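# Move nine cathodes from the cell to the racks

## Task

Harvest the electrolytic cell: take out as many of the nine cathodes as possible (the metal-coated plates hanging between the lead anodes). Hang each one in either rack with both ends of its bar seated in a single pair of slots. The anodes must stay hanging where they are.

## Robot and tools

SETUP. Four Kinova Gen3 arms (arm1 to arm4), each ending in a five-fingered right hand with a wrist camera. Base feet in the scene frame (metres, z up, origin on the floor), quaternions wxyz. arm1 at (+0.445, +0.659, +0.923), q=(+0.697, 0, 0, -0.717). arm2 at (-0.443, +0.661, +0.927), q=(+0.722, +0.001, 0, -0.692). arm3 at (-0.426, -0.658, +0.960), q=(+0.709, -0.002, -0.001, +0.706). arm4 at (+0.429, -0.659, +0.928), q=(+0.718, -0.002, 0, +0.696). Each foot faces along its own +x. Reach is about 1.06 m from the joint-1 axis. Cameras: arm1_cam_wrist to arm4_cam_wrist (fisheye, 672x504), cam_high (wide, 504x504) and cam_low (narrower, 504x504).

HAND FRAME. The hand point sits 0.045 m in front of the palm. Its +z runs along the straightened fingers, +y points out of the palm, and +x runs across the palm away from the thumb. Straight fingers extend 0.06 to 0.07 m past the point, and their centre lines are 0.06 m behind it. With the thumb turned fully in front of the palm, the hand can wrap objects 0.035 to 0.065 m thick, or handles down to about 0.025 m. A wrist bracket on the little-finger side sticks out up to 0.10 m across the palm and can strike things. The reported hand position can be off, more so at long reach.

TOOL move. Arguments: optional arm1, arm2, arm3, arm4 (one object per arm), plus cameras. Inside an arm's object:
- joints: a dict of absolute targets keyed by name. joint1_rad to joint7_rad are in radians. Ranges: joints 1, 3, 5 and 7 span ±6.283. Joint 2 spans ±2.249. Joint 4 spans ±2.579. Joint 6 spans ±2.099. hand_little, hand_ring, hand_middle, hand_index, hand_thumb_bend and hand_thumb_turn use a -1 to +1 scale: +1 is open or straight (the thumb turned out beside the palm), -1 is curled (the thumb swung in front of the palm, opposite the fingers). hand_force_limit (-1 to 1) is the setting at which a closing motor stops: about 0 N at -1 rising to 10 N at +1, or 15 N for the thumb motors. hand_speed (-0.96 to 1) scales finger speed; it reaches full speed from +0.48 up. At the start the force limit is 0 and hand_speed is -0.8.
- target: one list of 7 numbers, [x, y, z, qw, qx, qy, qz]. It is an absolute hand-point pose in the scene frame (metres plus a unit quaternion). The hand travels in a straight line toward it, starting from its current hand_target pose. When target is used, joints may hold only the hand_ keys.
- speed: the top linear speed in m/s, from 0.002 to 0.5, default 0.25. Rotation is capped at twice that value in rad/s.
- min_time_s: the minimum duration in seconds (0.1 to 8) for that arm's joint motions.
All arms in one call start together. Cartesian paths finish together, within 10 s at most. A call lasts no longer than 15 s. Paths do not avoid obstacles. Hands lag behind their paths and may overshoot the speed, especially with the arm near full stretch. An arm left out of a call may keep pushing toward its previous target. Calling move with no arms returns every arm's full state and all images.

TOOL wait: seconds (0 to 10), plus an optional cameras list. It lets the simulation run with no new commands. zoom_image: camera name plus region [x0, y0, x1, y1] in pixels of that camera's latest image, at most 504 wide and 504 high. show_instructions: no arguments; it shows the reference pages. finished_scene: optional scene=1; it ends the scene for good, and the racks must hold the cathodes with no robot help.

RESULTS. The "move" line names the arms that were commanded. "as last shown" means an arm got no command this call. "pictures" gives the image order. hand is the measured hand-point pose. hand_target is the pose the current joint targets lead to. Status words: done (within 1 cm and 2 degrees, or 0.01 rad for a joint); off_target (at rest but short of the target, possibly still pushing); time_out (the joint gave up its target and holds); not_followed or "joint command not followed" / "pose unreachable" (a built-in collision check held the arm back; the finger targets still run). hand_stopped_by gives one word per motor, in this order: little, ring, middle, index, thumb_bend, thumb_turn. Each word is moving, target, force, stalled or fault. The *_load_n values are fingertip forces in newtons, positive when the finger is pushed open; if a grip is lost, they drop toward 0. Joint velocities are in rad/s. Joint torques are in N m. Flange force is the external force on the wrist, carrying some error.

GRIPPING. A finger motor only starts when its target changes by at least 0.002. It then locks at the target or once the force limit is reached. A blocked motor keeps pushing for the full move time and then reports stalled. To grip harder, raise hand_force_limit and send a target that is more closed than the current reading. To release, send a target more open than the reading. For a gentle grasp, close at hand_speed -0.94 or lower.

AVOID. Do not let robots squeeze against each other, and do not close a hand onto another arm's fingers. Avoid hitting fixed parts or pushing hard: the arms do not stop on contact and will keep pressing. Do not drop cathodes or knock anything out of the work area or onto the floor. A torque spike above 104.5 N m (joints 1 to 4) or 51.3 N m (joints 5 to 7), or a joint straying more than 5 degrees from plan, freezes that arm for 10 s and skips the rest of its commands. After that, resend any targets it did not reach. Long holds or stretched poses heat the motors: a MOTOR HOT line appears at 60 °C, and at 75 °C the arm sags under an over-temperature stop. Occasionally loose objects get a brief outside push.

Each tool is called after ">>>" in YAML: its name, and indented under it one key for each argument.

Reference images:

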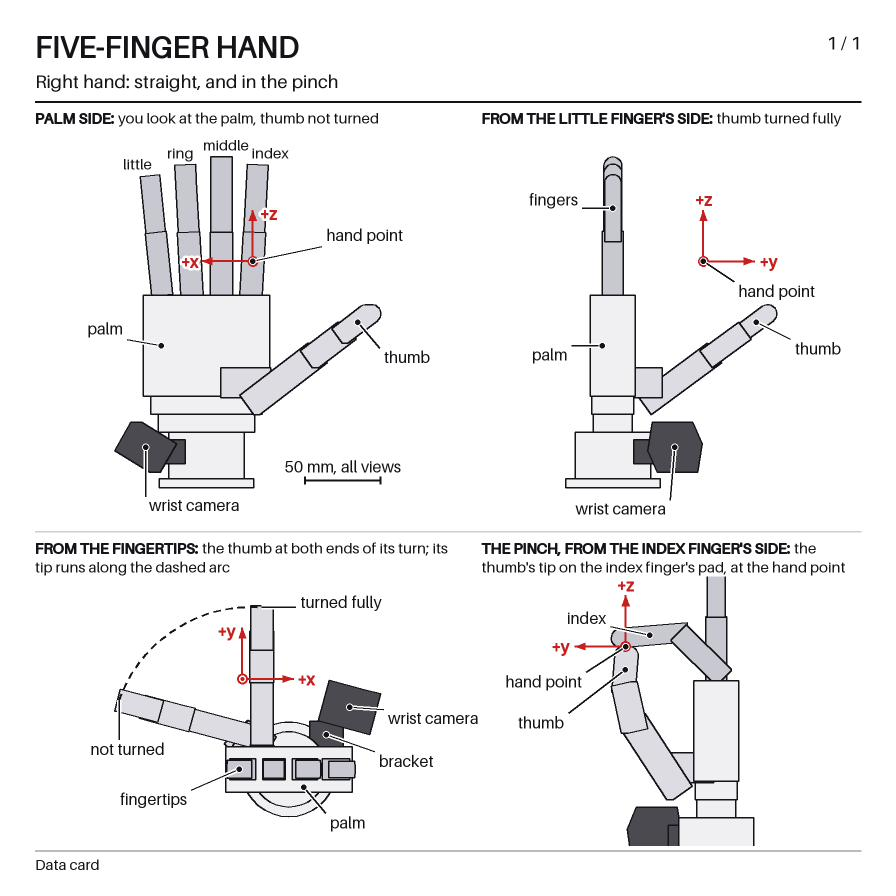

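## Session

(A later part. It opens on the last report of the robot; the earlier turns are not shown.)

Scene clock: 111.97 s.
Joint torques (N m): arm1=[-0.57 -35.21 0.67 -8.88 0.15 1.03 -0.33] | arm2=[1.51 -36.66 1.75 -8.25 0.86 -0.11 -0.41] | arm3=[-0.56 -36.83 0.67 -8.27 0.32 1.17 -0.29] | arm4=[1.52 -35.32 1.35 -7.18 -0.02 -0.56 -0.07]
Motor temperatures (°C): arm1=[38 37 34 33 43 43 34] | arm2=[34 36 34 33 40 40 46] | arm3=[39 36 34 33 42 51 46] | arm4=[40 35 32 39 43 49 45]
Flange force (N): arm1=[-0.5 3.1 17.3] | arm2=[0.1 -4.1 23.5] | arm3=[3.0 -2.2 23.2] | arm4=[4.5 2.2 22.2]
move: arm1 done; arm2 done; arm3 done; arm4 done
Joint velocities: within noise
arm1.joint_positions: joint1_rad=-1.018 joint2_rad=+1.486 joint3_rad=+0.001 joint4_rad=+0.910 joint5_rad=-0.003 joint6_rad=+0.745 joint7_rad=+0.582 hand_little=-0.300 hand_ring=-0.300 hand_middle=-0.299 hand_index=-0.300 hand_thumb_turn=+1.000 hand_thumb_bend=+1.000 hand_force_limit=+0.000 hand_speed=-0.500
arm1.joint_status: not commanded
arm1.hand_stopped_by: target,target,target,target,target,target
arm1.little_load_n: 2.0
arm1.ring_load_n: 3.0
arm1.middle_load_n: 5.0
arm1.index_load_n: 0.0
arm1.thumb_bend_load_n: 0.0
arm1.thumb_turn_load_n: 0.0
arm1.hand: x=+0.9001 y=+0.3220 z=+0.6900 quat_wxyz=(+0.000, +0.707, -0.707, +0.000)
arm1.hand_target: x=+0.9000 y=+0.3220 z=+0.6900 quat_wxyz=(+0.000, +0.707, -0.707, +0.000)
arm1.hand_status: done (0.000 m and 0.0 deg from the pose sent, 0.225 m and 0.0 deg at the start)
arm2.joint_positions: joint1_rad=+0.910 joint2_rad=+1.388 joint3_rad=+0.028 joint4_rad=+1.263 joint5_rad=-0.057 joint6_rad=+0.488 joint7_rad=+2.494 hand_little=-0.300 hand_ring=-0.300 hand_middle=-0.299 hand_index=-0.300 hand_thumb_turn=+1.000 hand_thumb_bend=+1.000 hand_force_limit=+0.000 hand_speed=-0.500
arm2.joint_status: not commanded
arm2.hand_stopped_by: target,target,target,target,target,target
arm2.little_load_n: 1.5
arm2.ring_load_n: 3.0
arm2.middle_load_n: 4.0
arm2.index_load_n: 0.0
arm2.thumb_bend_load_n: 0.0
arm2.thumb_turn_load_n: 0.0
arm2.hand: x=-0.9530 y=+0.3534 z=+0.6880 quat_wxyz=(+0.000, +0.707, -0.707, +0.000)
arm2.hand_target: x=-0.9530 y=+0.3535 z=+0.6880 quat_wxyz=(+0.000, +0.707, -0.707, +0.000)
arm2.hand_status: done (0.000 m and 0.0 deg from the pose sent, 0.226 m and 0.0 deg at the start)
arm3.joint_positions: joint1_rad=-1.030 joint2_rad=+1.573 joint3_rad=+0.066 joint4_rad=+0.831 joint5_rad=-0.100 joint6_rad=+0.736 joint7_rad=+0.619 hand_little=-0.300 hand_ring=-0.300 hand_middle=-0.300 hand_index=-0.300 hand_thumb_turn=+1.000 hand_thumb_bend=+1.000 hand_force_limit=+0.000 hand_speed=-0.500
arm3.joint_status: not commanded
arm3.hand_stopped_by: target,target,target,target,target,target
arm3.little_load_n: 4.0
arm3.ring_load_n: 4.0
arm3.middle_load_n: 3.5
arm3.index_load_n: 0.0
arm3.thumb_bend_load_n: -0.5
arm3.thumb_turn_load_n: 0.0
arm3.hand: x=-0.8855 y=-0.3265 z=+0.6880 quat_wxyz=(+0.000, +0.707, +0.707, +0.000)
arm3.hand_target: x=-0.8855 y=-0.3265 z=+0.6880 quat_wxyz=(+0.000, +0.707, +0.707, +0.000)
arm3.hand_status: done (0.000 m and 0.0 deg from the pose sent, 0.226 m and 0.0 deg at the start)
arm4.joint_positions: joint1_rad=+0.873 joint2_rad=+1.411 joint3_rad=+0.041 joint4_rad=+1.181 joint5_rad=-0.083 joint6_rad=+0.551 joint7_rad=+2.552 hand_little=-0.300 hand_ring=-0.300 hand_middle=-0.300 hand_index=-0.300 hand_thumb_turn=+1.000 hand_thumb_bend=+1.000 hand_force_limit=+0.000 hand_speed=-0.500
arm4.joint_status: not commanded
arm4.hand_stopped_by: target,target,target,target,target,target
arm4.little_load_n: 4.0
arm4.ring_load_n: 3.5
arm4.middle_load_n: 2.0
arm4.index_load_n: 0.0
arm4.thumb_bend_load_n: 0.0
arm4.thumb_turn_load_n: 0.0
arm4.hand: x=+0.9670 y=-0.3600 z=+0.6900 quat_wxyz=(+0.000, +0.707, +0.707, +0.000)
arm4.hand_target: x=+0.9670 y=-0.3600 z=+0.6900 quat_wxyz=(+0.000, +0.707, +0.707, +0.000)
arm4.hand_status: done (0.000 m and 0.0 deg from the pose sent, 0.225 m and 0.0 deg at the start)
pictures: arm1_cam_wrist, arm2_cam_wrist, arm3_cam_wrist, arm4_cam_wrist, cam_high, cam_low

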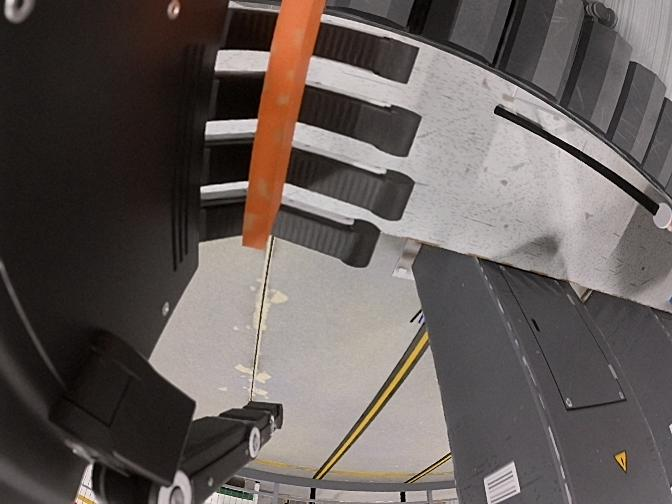

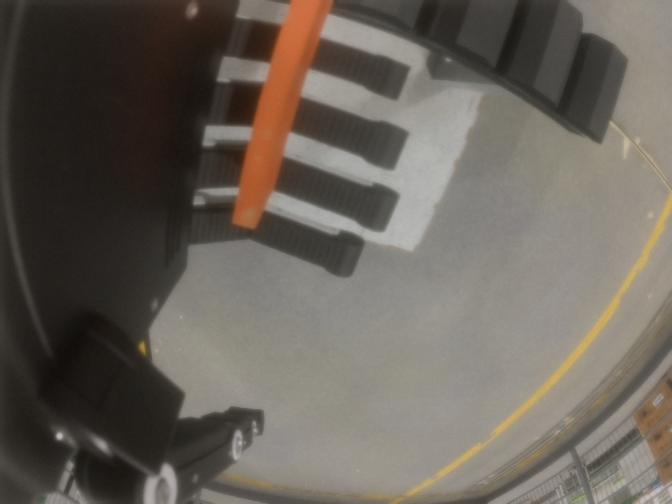

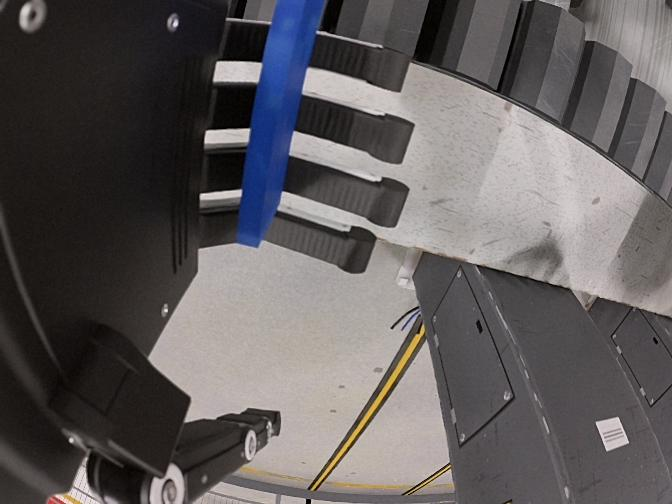

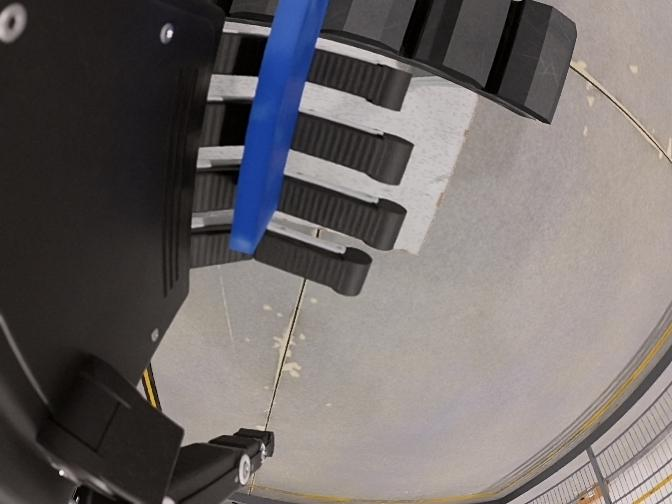

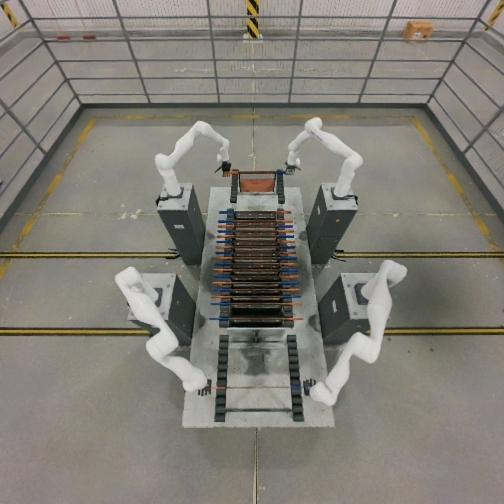

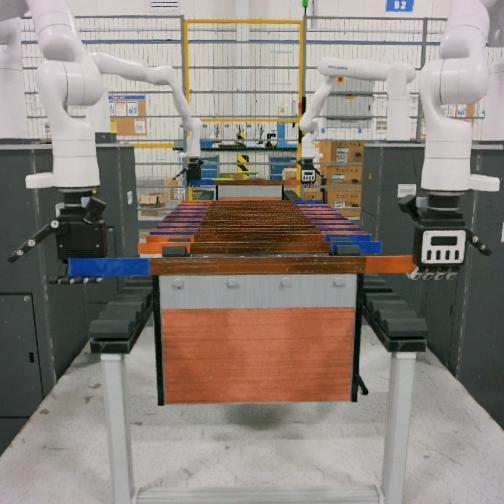

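>>> move:
  arm1: {"target": [0.9040, 0.322, 0.628, 0, 0.7071, -0.7071, 0], "speed": 0.08}
  arm2: {"target": [-0.9500, 0.3535, 0.626, 0, 0.7071, -0.7071, 0], "speed": 0.08}
  arm3: {"target": [-0.8845, -0.3265, 0.626, 0, 0.7071, 0.7071, 0], "speed": 0.08}
  arm4: {"target": [0.9600, -0.360, 0.628, 0, 0.7071, 0.7071, 0], "speed": 0.08}
  cameras: ["all"]

>>> zoom_image:
  camera: "cam_low"
  region: [40, 230, 260, 410]

>>> zoom_image:
  camera: "cam_low"
  region: [260, 230, 480, 410]

>>> zoom_image:
  camera: "cam_high"
  region: [190, 370, 250, 410]

>>> zoom_image:
  camera: "cam_high"
  region: [270, 370, 330, 410]

>>> zoom_image:
  camera: "cam_high"
  region: [215, 160, 255, 210]

>>> zoom_image:
  camera: "cam_high"
  region: [260, 160, 300, 210]

Scene clock: 120.90 s.
Joint torques (N m): arm1=[3.27 -28.09 3.29 -2.89 1.2 4.11 -0.39] | arm2=[1.43 -36.66 1.63 -7.92 0.81 -0.11 -0.41] | arm3=[-0.38 -36.56 0.61 -8.47 0.34 1.17 -0.32] | arm4=[0.91 -34.53 0.84 -6.31 0 -0.36 0.07]
Motor temperatures (°C): arm1=[38 38 34 33 43 43 34] | arm2=[34 36 34 33 40 40 46] | arm3=[39 36 34 33 42 51 46] | arm4=[40 35 32 39 43 49 45]
Flange force (N): arm1=[0.8 -9.0 14.9] | arm2=[-0.4 -4.5 22.8] | arm3=[3.1 -2.7 23.6] | arm4=[4.2 3.2 22.1]
move: arm1 done; arm2 done; arm3 done; arm4 done
Joint velocities: within noise
arm1.joint_positions: joint1_rad=-1.022 joint2_rad=+1.640 joint3_rad=+0.002 joint4_rad=+0.744 joint5_rad=-0.005 joint6_rad=+0.758 joint7_rad=+0.579 hand_little=-0.300 hand_ring=-0.300 hand_middle=-0.300 hand_index=-0.300 hand_thumb_turn=+1.000 hand_thumb_bend=+1.000 hand_force_limit=+0.000 hand_speed=-0.500
arm1.joint_status: not commanded
arm1.hand_stopped_by: target,target,target,target,target,target
arm1.little_load_n: 2.5
arm1.ring_load_n: 2.5
arm1.middle_load_n: 3.5
arm1.index_load_n: 0.0
arm1.thumb_bend_load_n: 0.0
arm1.thumb_turn_load_n: 0.0
arm1.hand: x=+0.9040 y=+0.3220 z=+0.6280 quat_wxyz=(+0.000, +0.707, -0.707, +0.000)
arm1.hand_target: x=+0.9040 y=+0.3220 z=+0.6280 quat_wxyz=(+0.000, +0.707, -0.707, +0.000)
arm1.hand_status: done (0.000 m and 0.0 deg from the pose sent, 0.062 m and 0.0 deg at the start)
arm2.joint_positions: joint1_rad=+0.908 joint2_rad=+1.526 joint3_rad=+0.026 joint4_rad=+1.157 joint5_rad=-0.059 joint6_rad=+0.457 joint7_rad=+2.491 hand_little=-0.300 hand_ring=-0.300 hand_middle=-0.300 hand_index=-0.300 hand_thumb_turn=+1.000 hand_thumb_bend=+1.000 hand_force_limit=+0.000 hand_speed=-0.500
arm2.joint_status: not commanded
arm2.hand_stopped_by: target,target,target,target,target,target
arm2.little_load_n: 2.0
arm2.ring_load_n: 3.0
arm2.middle_load_n: 3.0
arm2.index_load_n: 0.0
arm2.thumb_bend_load_n: 0.0
arm2.thumb_turn_load_n: 0.0
arm2.hand: x=-0.9499 y=+0.3535 z=+0.6259 quat_wxyz=(+0.000, +0.707, -0.707, +0.000)
arm2.hand_target: x=-0.9500 y=+0.3535 z=+0.6260 quat_wxyz=(+0.000, +0.707, -0.707, +0.000)
arm2.hand_status: done (0.000 m and 0.0 deg from the pose sent, 0.062 m and 0.0 deg at the start)
arm3.joint_positions: joint1_rad=-1.026 joint2_rad=+1.731 joint3_rad=+0.069 joint4_rad=+0.652 joint5_rad=-0.101 joint6_rad=+0.756 joint7_rad=+0.611 hand_little=-0.300 hand_ring=-0.300 hand_middle=-0.300 hand_index=-0.300 hand_thumb_turn=+1.000 hand_thumb_bend=+1.000 hand_force_limit=+0.000 hand_speed=-0.500
arm3.joint_status: not commanded
arm3.hand_stopped_by: target,target,target,target,target,target
arm3.little_load_n: 4.0
arm3.ring_load_n: 4.5
arm3.middle_load_n: 3.5
arm3.index_load_n: 0.0
arm3.thumb_bend_load_n: -0.5
arm3.thumb_turn_load_n: 0.0
arm3.hand: x=-0.8845 y=-0.3265 z=+0.6260 quat_wxyz=(+0.000, +0.707, +0.707, +0.000)
arm3.hand_target: x=-0.8845 y=-0.3265 z=+0.6260 quat_wxyz=(+0.000, +0.707, +0.707, +0.000)
arm3.hand_status: done (0.000 m and 0.0 deg from the pose sent, 0.062 m and 0.0 deg at the start)
arm4.joint_positions: joint1_rad=+0.866 joint2_rad=+1.544 joint3_rad=+0.038 joint4_rad=+1.089 joint5_rad=-0.086 joint6_rad=+0.510 joint7_rad=+2.544 hand_little=-0.300 hand_ring=-0.300 hand_middle=-0.300 hand_index=-0.300 hand_thumb_turn=+1.000 hand_thumb_bend=+1.000 hand_force_limit=+0.000 hand_speed=-0.500
arm4.joint_status: not commanded
arm4.hand_stopped_by: target,target,target,target,target,target
arm4.little_load_n: 3.0
arm4.ring_load_n: 3.5
arm4.middle_load_n: 2.0
arm4.index_load_n: 0.0
arm4.thumb_bend_load_n: 0.0
arm4.thumb_turn_load_n: 0.0
arm4.hand: x=+0.9599 y=-0.3600 z=+0.6279 quat_wxyz=(+0.000, +0.707, +0.707, +0.000)
arm4.hand_target: x=+0.9600 y=-0.3600 z=+0.6280 quat_wxyz=(+0.000, +0.707, +0.707, +0.000)
arm4.hand_status: done (0.000 m and 0.0 deg from the pose sent, 0.062 m and 0.0 deg at the start)
pictures: arm1_cam_wrist, arm2_cam_wrist, arm3_cam_wrist, arm4_cam_wrist, cam_high, cam_low

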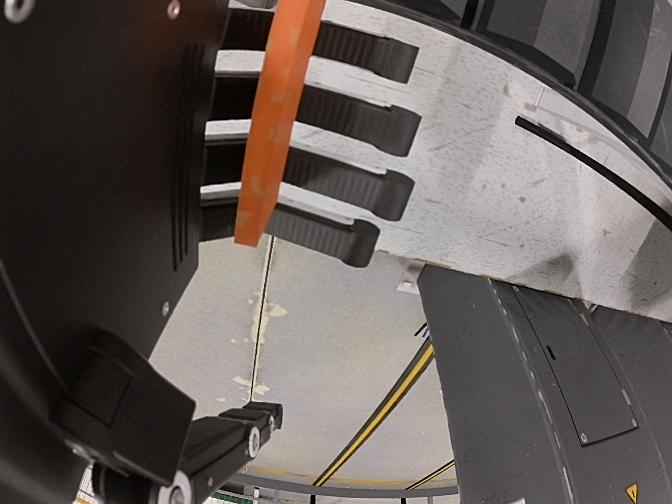

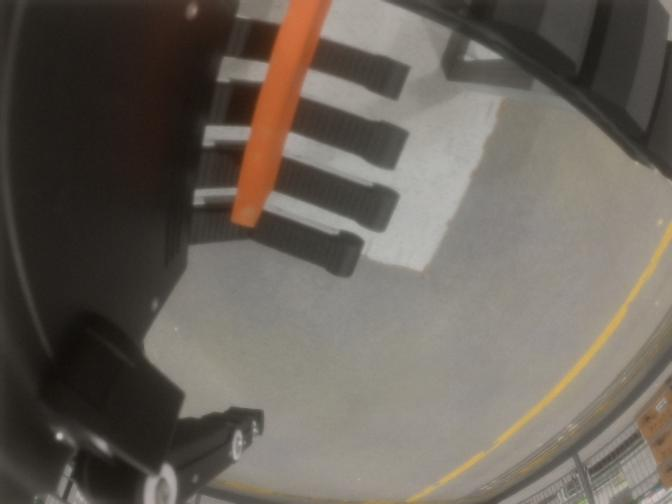

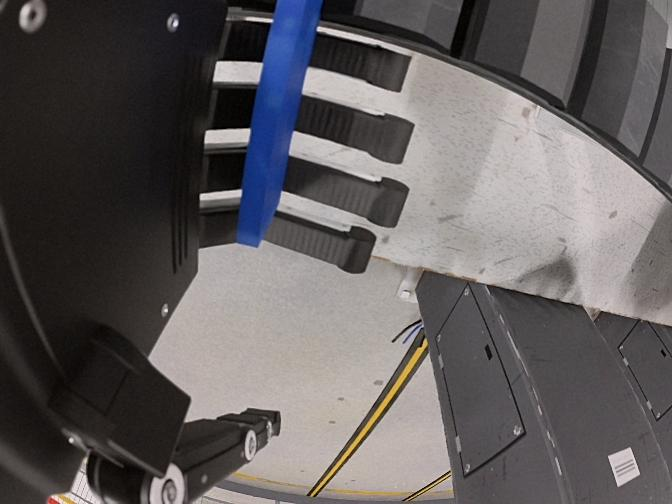

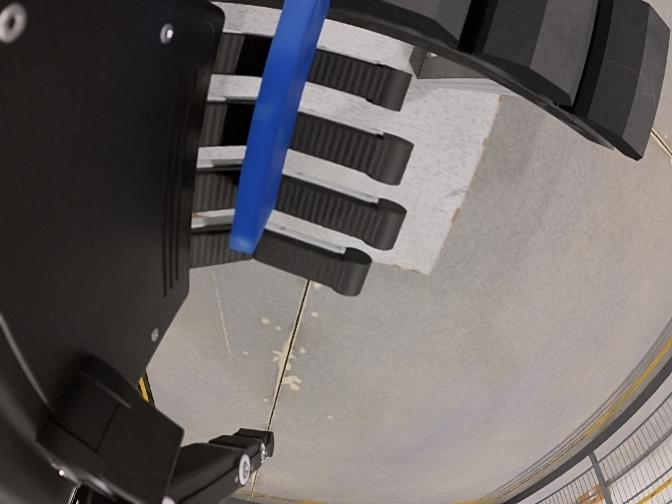

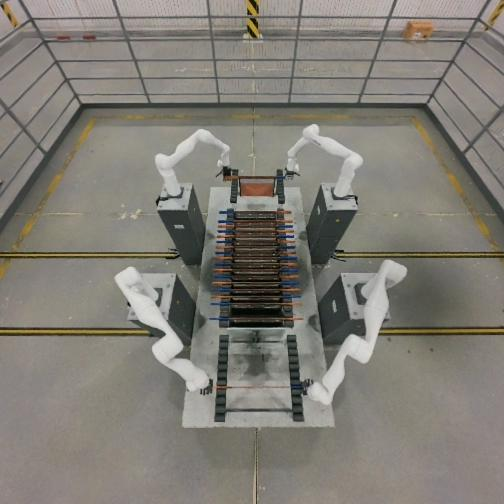

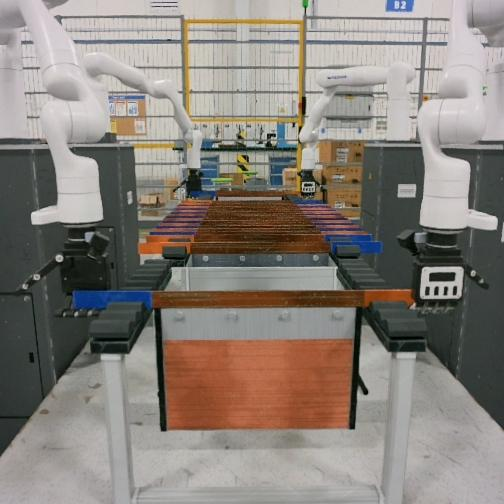

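Scaled by 2.291 from the camera's image (finer frame: 720x720).

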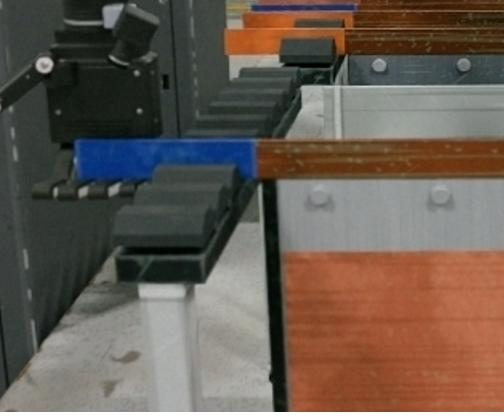

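Scaled by 2.291 from the camera's image (finer frame: 720x720).

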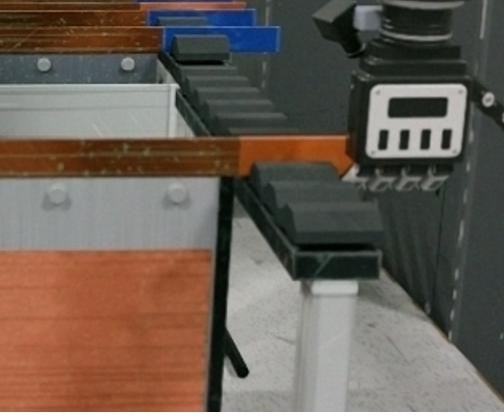

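Scaled by 8.400 from the camera's image (finer frame: 720x720).

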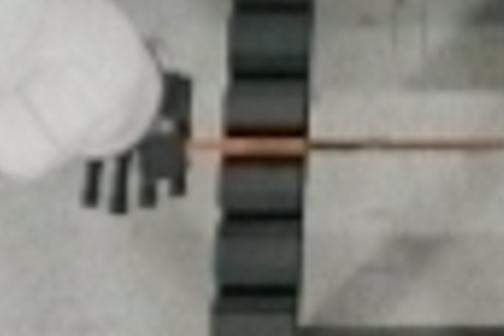

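Scaled by 8.400 from the camera's image (finer frame: 720x720).

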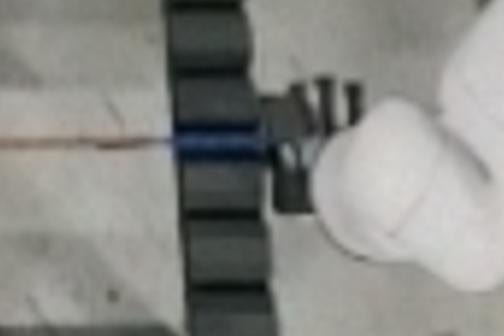

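Scaled by 10.080 from the camera's image (finer frame: 720x720).

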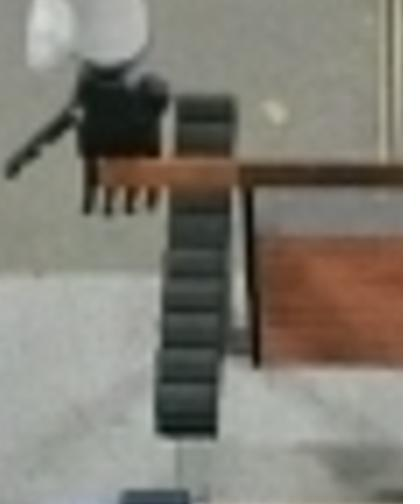

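Scaled by 10.080 from the camera's image (finer frame: 720x720).

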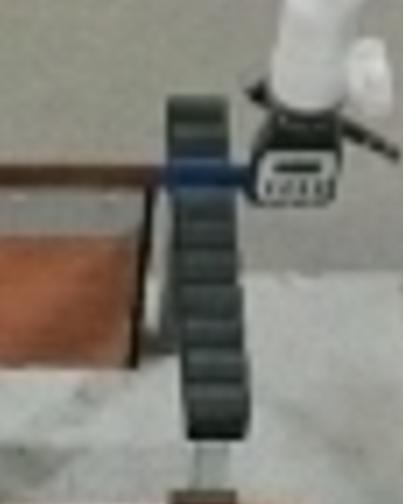

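>>> move:
  arm1: {"target": [0.9090, 0.322, 0.602, 0, 0.7071, -0.7071, 0], "speed": 0.05}
  arm2: {"target": [-0.9500, 0.3535, 0.600, 0, 0.7071, -0.7071, 0], "speed": 0.05}
  arm3: {"target": [-0.8845, -0.3265, 0.600, 0, 0.7071, 0.7071, 0], "speed": 0.05}
  arm4: {"target": [0.9600, -0.360, 0.602, 0, 0.7071, 0.7071, 0], "speed": 0.05}
  cameras: ["all"]

>>> zoom_image:
  camera: "cam_low"
  region: [40, 230, 260, 410]

>>> zoom_image:
  camera: "cam_low"
  region: [260, 230, 480, 410]

>>> zoom_image:
  camera: "arm1_cam_wrist"
  region: [180, 0, 420, 260]

>>> zoom_image:
  camera: "arm2_cam_wrist"
  region: [180, 0, 420, 260]

>>> zoom_image:
  camera: "arm3_cam_wrist"
  region: [180, 0, 420, 260]

>>> zoom_image:
  camera: "arm4_cam_wrist"
  region: [180, 0, 420, 260]

Scene clock: 123.73 s.
Joint torques (N m): arm1=[-0.41 -24.04 0.14 -6.07 0.05 0.08 -0.25] | arm2=[0.44 -25.3 0.06 -4.94 0.57 0.17 -0.3] | arm3=[0.3 -24.17 0.18 -5.22 0.27 0.3 -0.16] | arm4=[0.83 -23.08 0.27 -3.31 -0.06 0.05 0.06]
Motor temperatures (°C): arm1=[38 38 34 33 43 43 34] | arm2=[34 36 34 33 40 40 46] | arm3=[39 36 34 33 42 51 46] | arm4=[40 35 32 39 43 49 45]
Flange force (N): arm1=[-1.9 4.5 -3.2] | arm2=[-1.8 -3.7 2.6] | arm3=[1.4 -2.5 2.4] | arm4=[3.2 1.9 2.3]
move: arm1 done; arm2 done; arm3 done; arm4 done
Joint velocities: within noise
arm1.joint_positions: joint1_rad=-1.026 joint2_rad=+1.720 joint3_rad=+0.004 joint4_rad=+0.629 joint5_rad=-0.007 joint6_rad=+0.792 joint7_rad=+0.575 hand_little=-0.300 hand_ring=-0.300 hand_middle=-0.300 hand_index=-0.300 hand_thumb_turn=+1.000 hand_thumb_bend=+1.000 hand_force_limit=+0.000 hand_speed=-0.500
arm1.joint_status: not commanded
arm1.hand_stopped_by: target,target,target,target,target,target
arm1.little_load_n: 0.0
arm1.ring_load_n: 0.0
arm1.middle_load_n: 0.0
arm1.index_load_n: 0.0
arm1.thumb_bend_load_n: 0.0
arm1.thumb_turn_load_n: 0.0
arm1.hand: x=+0.9090 y=+0.3220 z=+0.6020 quat_wxyz=(+0.000, +0.707, -0.707, +0.000)
arm1.hand_target: x=+0.9090 y=+0.3220 z=+0.6020 quat_wxyz=(+0.000, +0.707, -0.707, +0.000)
arm1.hand_status: done (0.000 m and 0.0 deg from the pose sent, 0.026 m and 0.0 deg at the start)
arm2.joint_positions: joint1_rad=+0.909 joint2_rad=+1.587 joint3_rad=+0.026 joint4_rad=+1.097 joint5_rad=-0.059 joint6_rad=+0.456 joint7_rad=+2.490 hand_little=-0.300 hand_ring=-0.300 hand_middle=-0.300 hand_index=-0.300 hand_thumb_turn=+1.000 hand_thumb_bend=+1.000 hand_force_limit=+0.000 hand_speed=-0.500
arm2.joint_status: not commanded
arm2.hand_stopped_by: target,target,target,target,target,target
arm2.little_load_n: 0.0
arm2.ring_load_n: 0.0
arm2.middle_load_n: 0.5
arm2.index_load_n: 0.0
arm2.thumb_bend_load_n: 0.0
arm2.thumb_turn_load_n: 0.0
arm2.hand: x=-0.9500 y=+0.3535 z=+0.6000 quat_wxyz=(+0.000, +0.707, -0.707, +0.000)
arm2.hand_target: x=-0.9500 y=+0.3535 z=+0.6000 quat_wxyz=(+0.000, +0.707, -0.707, +0.000)
arm2.hand_status: done (0.000 m and 0.0 deg from the pose sent, 0.026 m and 0.0 deg at the start)
arm3.joint_positions: joint1_rad=-1.024 joint2_rad=+1.810 joint3_rad=+0.073 joint4_rad=+0.544 joint5_rad=-0.101 joint6_rad=+0.785 joint7_rad=+0.605 hand_little=-0.300 hand_ring=-0.300 hand_middle=-0.300 hand_index=-0.300 hand_thumb_turn=+1.000 hand_thumb_bend=+1.000 hand_force_limit=+0.000 hand_speed=-0.500
arm3.joint_status: not commanded
arm3.hand_stopped_by: target,target,target,target,target,target
arm3.little_load_n: 0.0
arm3.ring_load_n: 0.0
arm3.middle_load_n: 0.0
arm3.index_load_n: 0.0
arm3.thumb_bend_load_n: 0.0
arm3.thumb_turn_load_n: 0.0
arm3.hand: x=-0.8845 y=-0.3265 z=+0.6000 quat_wxyz=(+0.000, +0.707, +0.707, +0.000)
arm3.hand_target: x=-0.8845 y=-0.3265 z=+0.6000 quat_wxyz=(+0.000, +0.707, +0.707, +0.000)
arm3.hand_status: done (0.000 m and 0.0 deg from the pose sent, 0.026 m and 0.0 deg at the start)
arm4.joint_positions: joint1_rad=+0.867 joint2_rad=+1.606 joint3_rad=+0.039 joint4_rad=+1.027 joint5_rad=-0.087 joint6_rad=+0.510 joint7_rad=+2.543 hand_little=-0.300 hand_ring=-0.300 hand_middle=-0.300 hand_index=-0.300 hand_thumb_turn=+1.000 hand_thumb_bend=+1.000 hand_force_limit=+0.000 hand_speed=-0.500
arm4.joint_status: not commanded
arm4.hand_stopped_by: target,target,target,target,target,target
arm4.little_load_n: 0.0
arm4.ring_load_n: 0.0
arm4.middle_load_n: 0.5
arm4.index_load_n: 0.0
arm4.thumb_bend_load_n: 0.0
arm4.thumb_turn_load_n: 0.0
arm4.hand: x=+0.9600 y=-0.3600 z=+0.6020 quat_wxyz=(+0.000, +0.707, +0.707, +0.000)
arm4.hand_target: x=+0.9600 y=-0.3600 z=+0.6020 quat_wxyz=(+0.000, +0.707, +0.707, +0.000)
arm4.hand_status: done (0.000 m and 0.0 deg from the pose sent, 0.026 m and 0.0 deg at the start)
pictures: arm1_cam_wrist, arm2_cam_wrist, arm3_cam_wrist, arm4_cam_wrist, cam_high, cam_low

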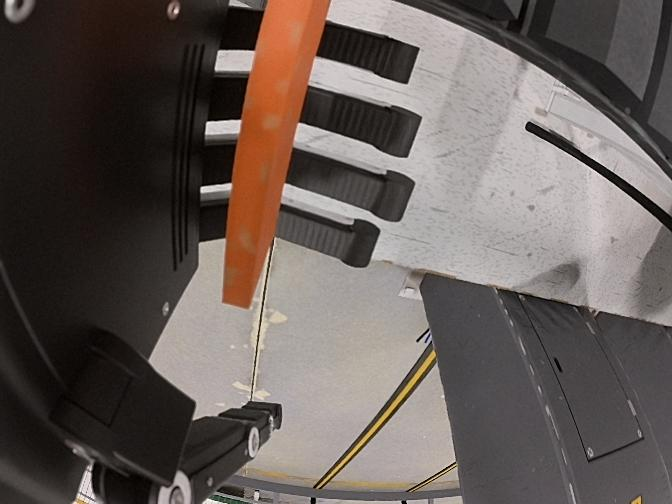

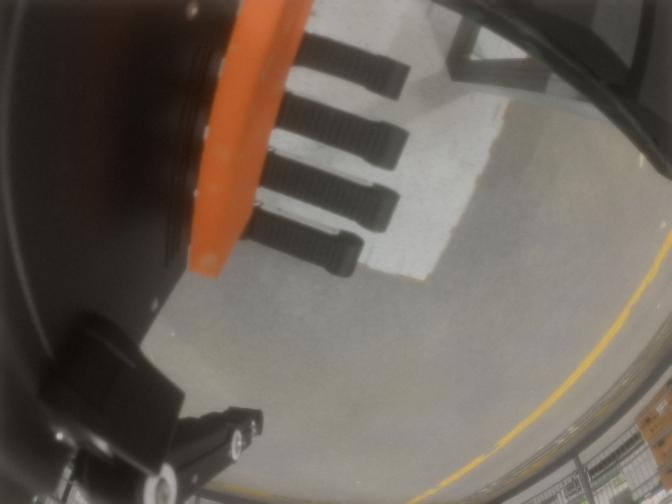

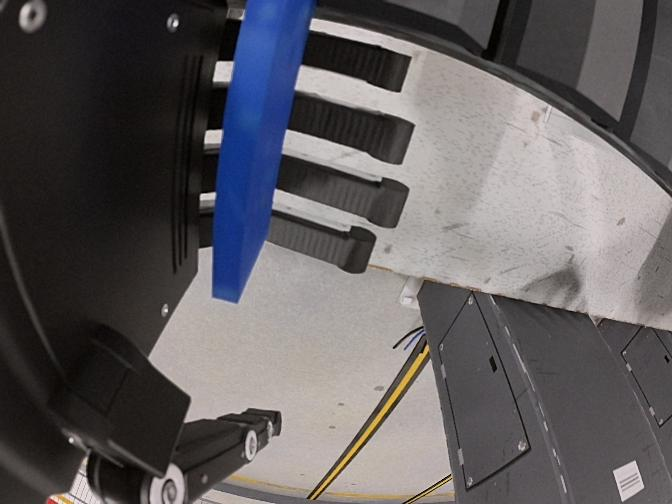

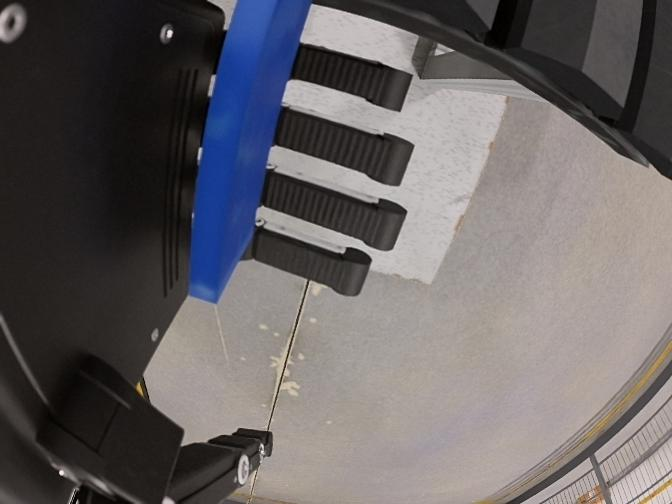

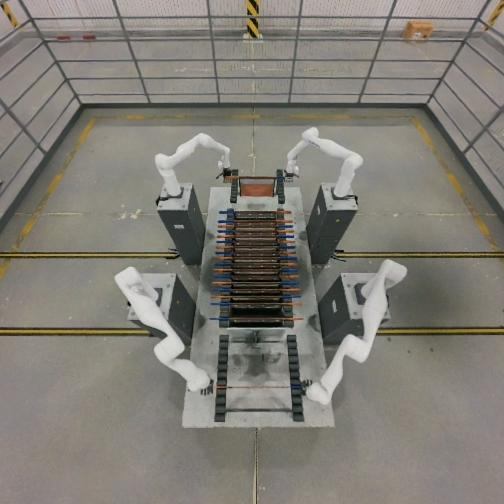

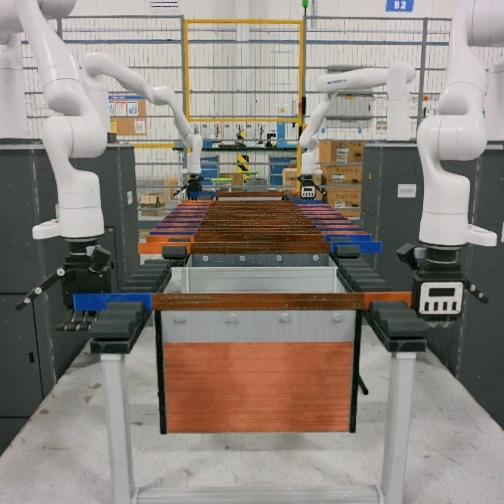

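Scaled by 2.291 from the camera's image (finer frame: 720x720).

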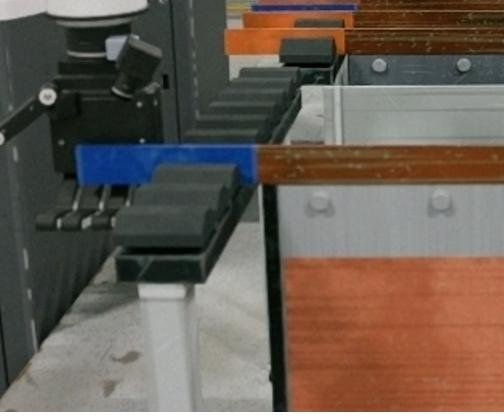

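Scaled by 2.291 from the camera's image (finer frame: 720x720).

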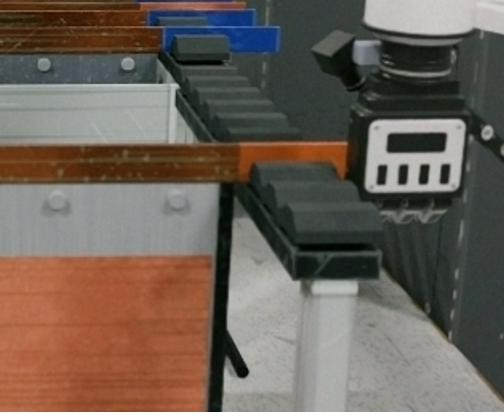

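Scaled by 1.938 from the camera's image (finer frame: 960x720).

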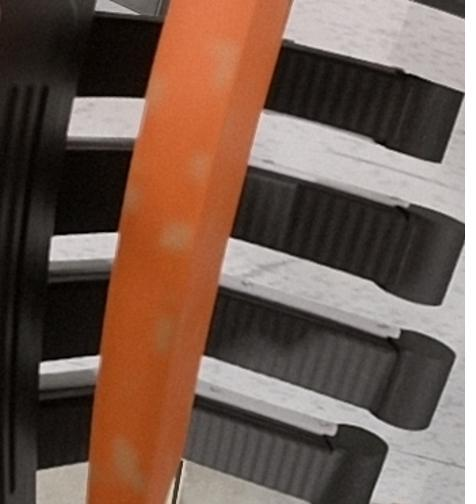

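Scaled by 1.938 from the camera's image (finer frame: 960x720).

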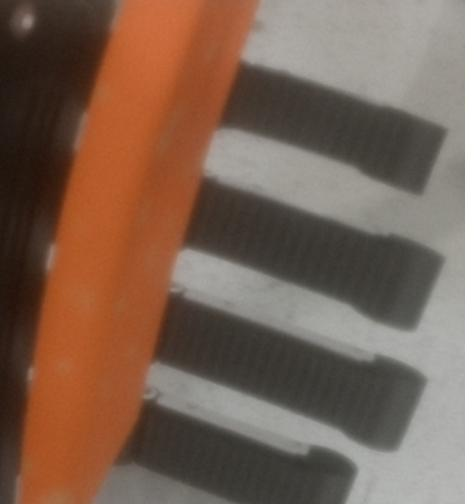

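Scaled by 1.938 from the camera's image (finer frame: 960x720).

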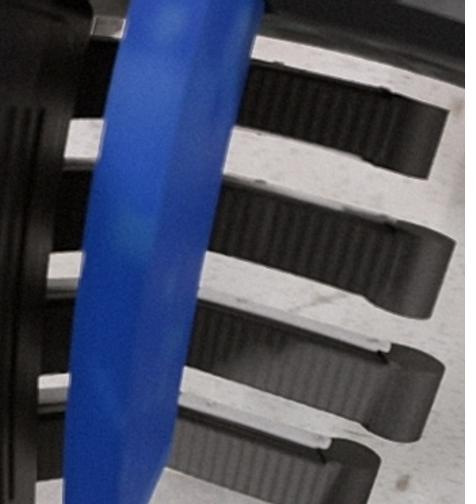

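Scaled by 1.938 from the camera's image (finer frame: 960x720).

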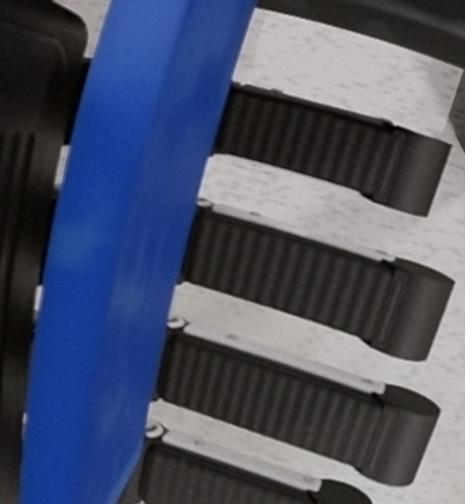

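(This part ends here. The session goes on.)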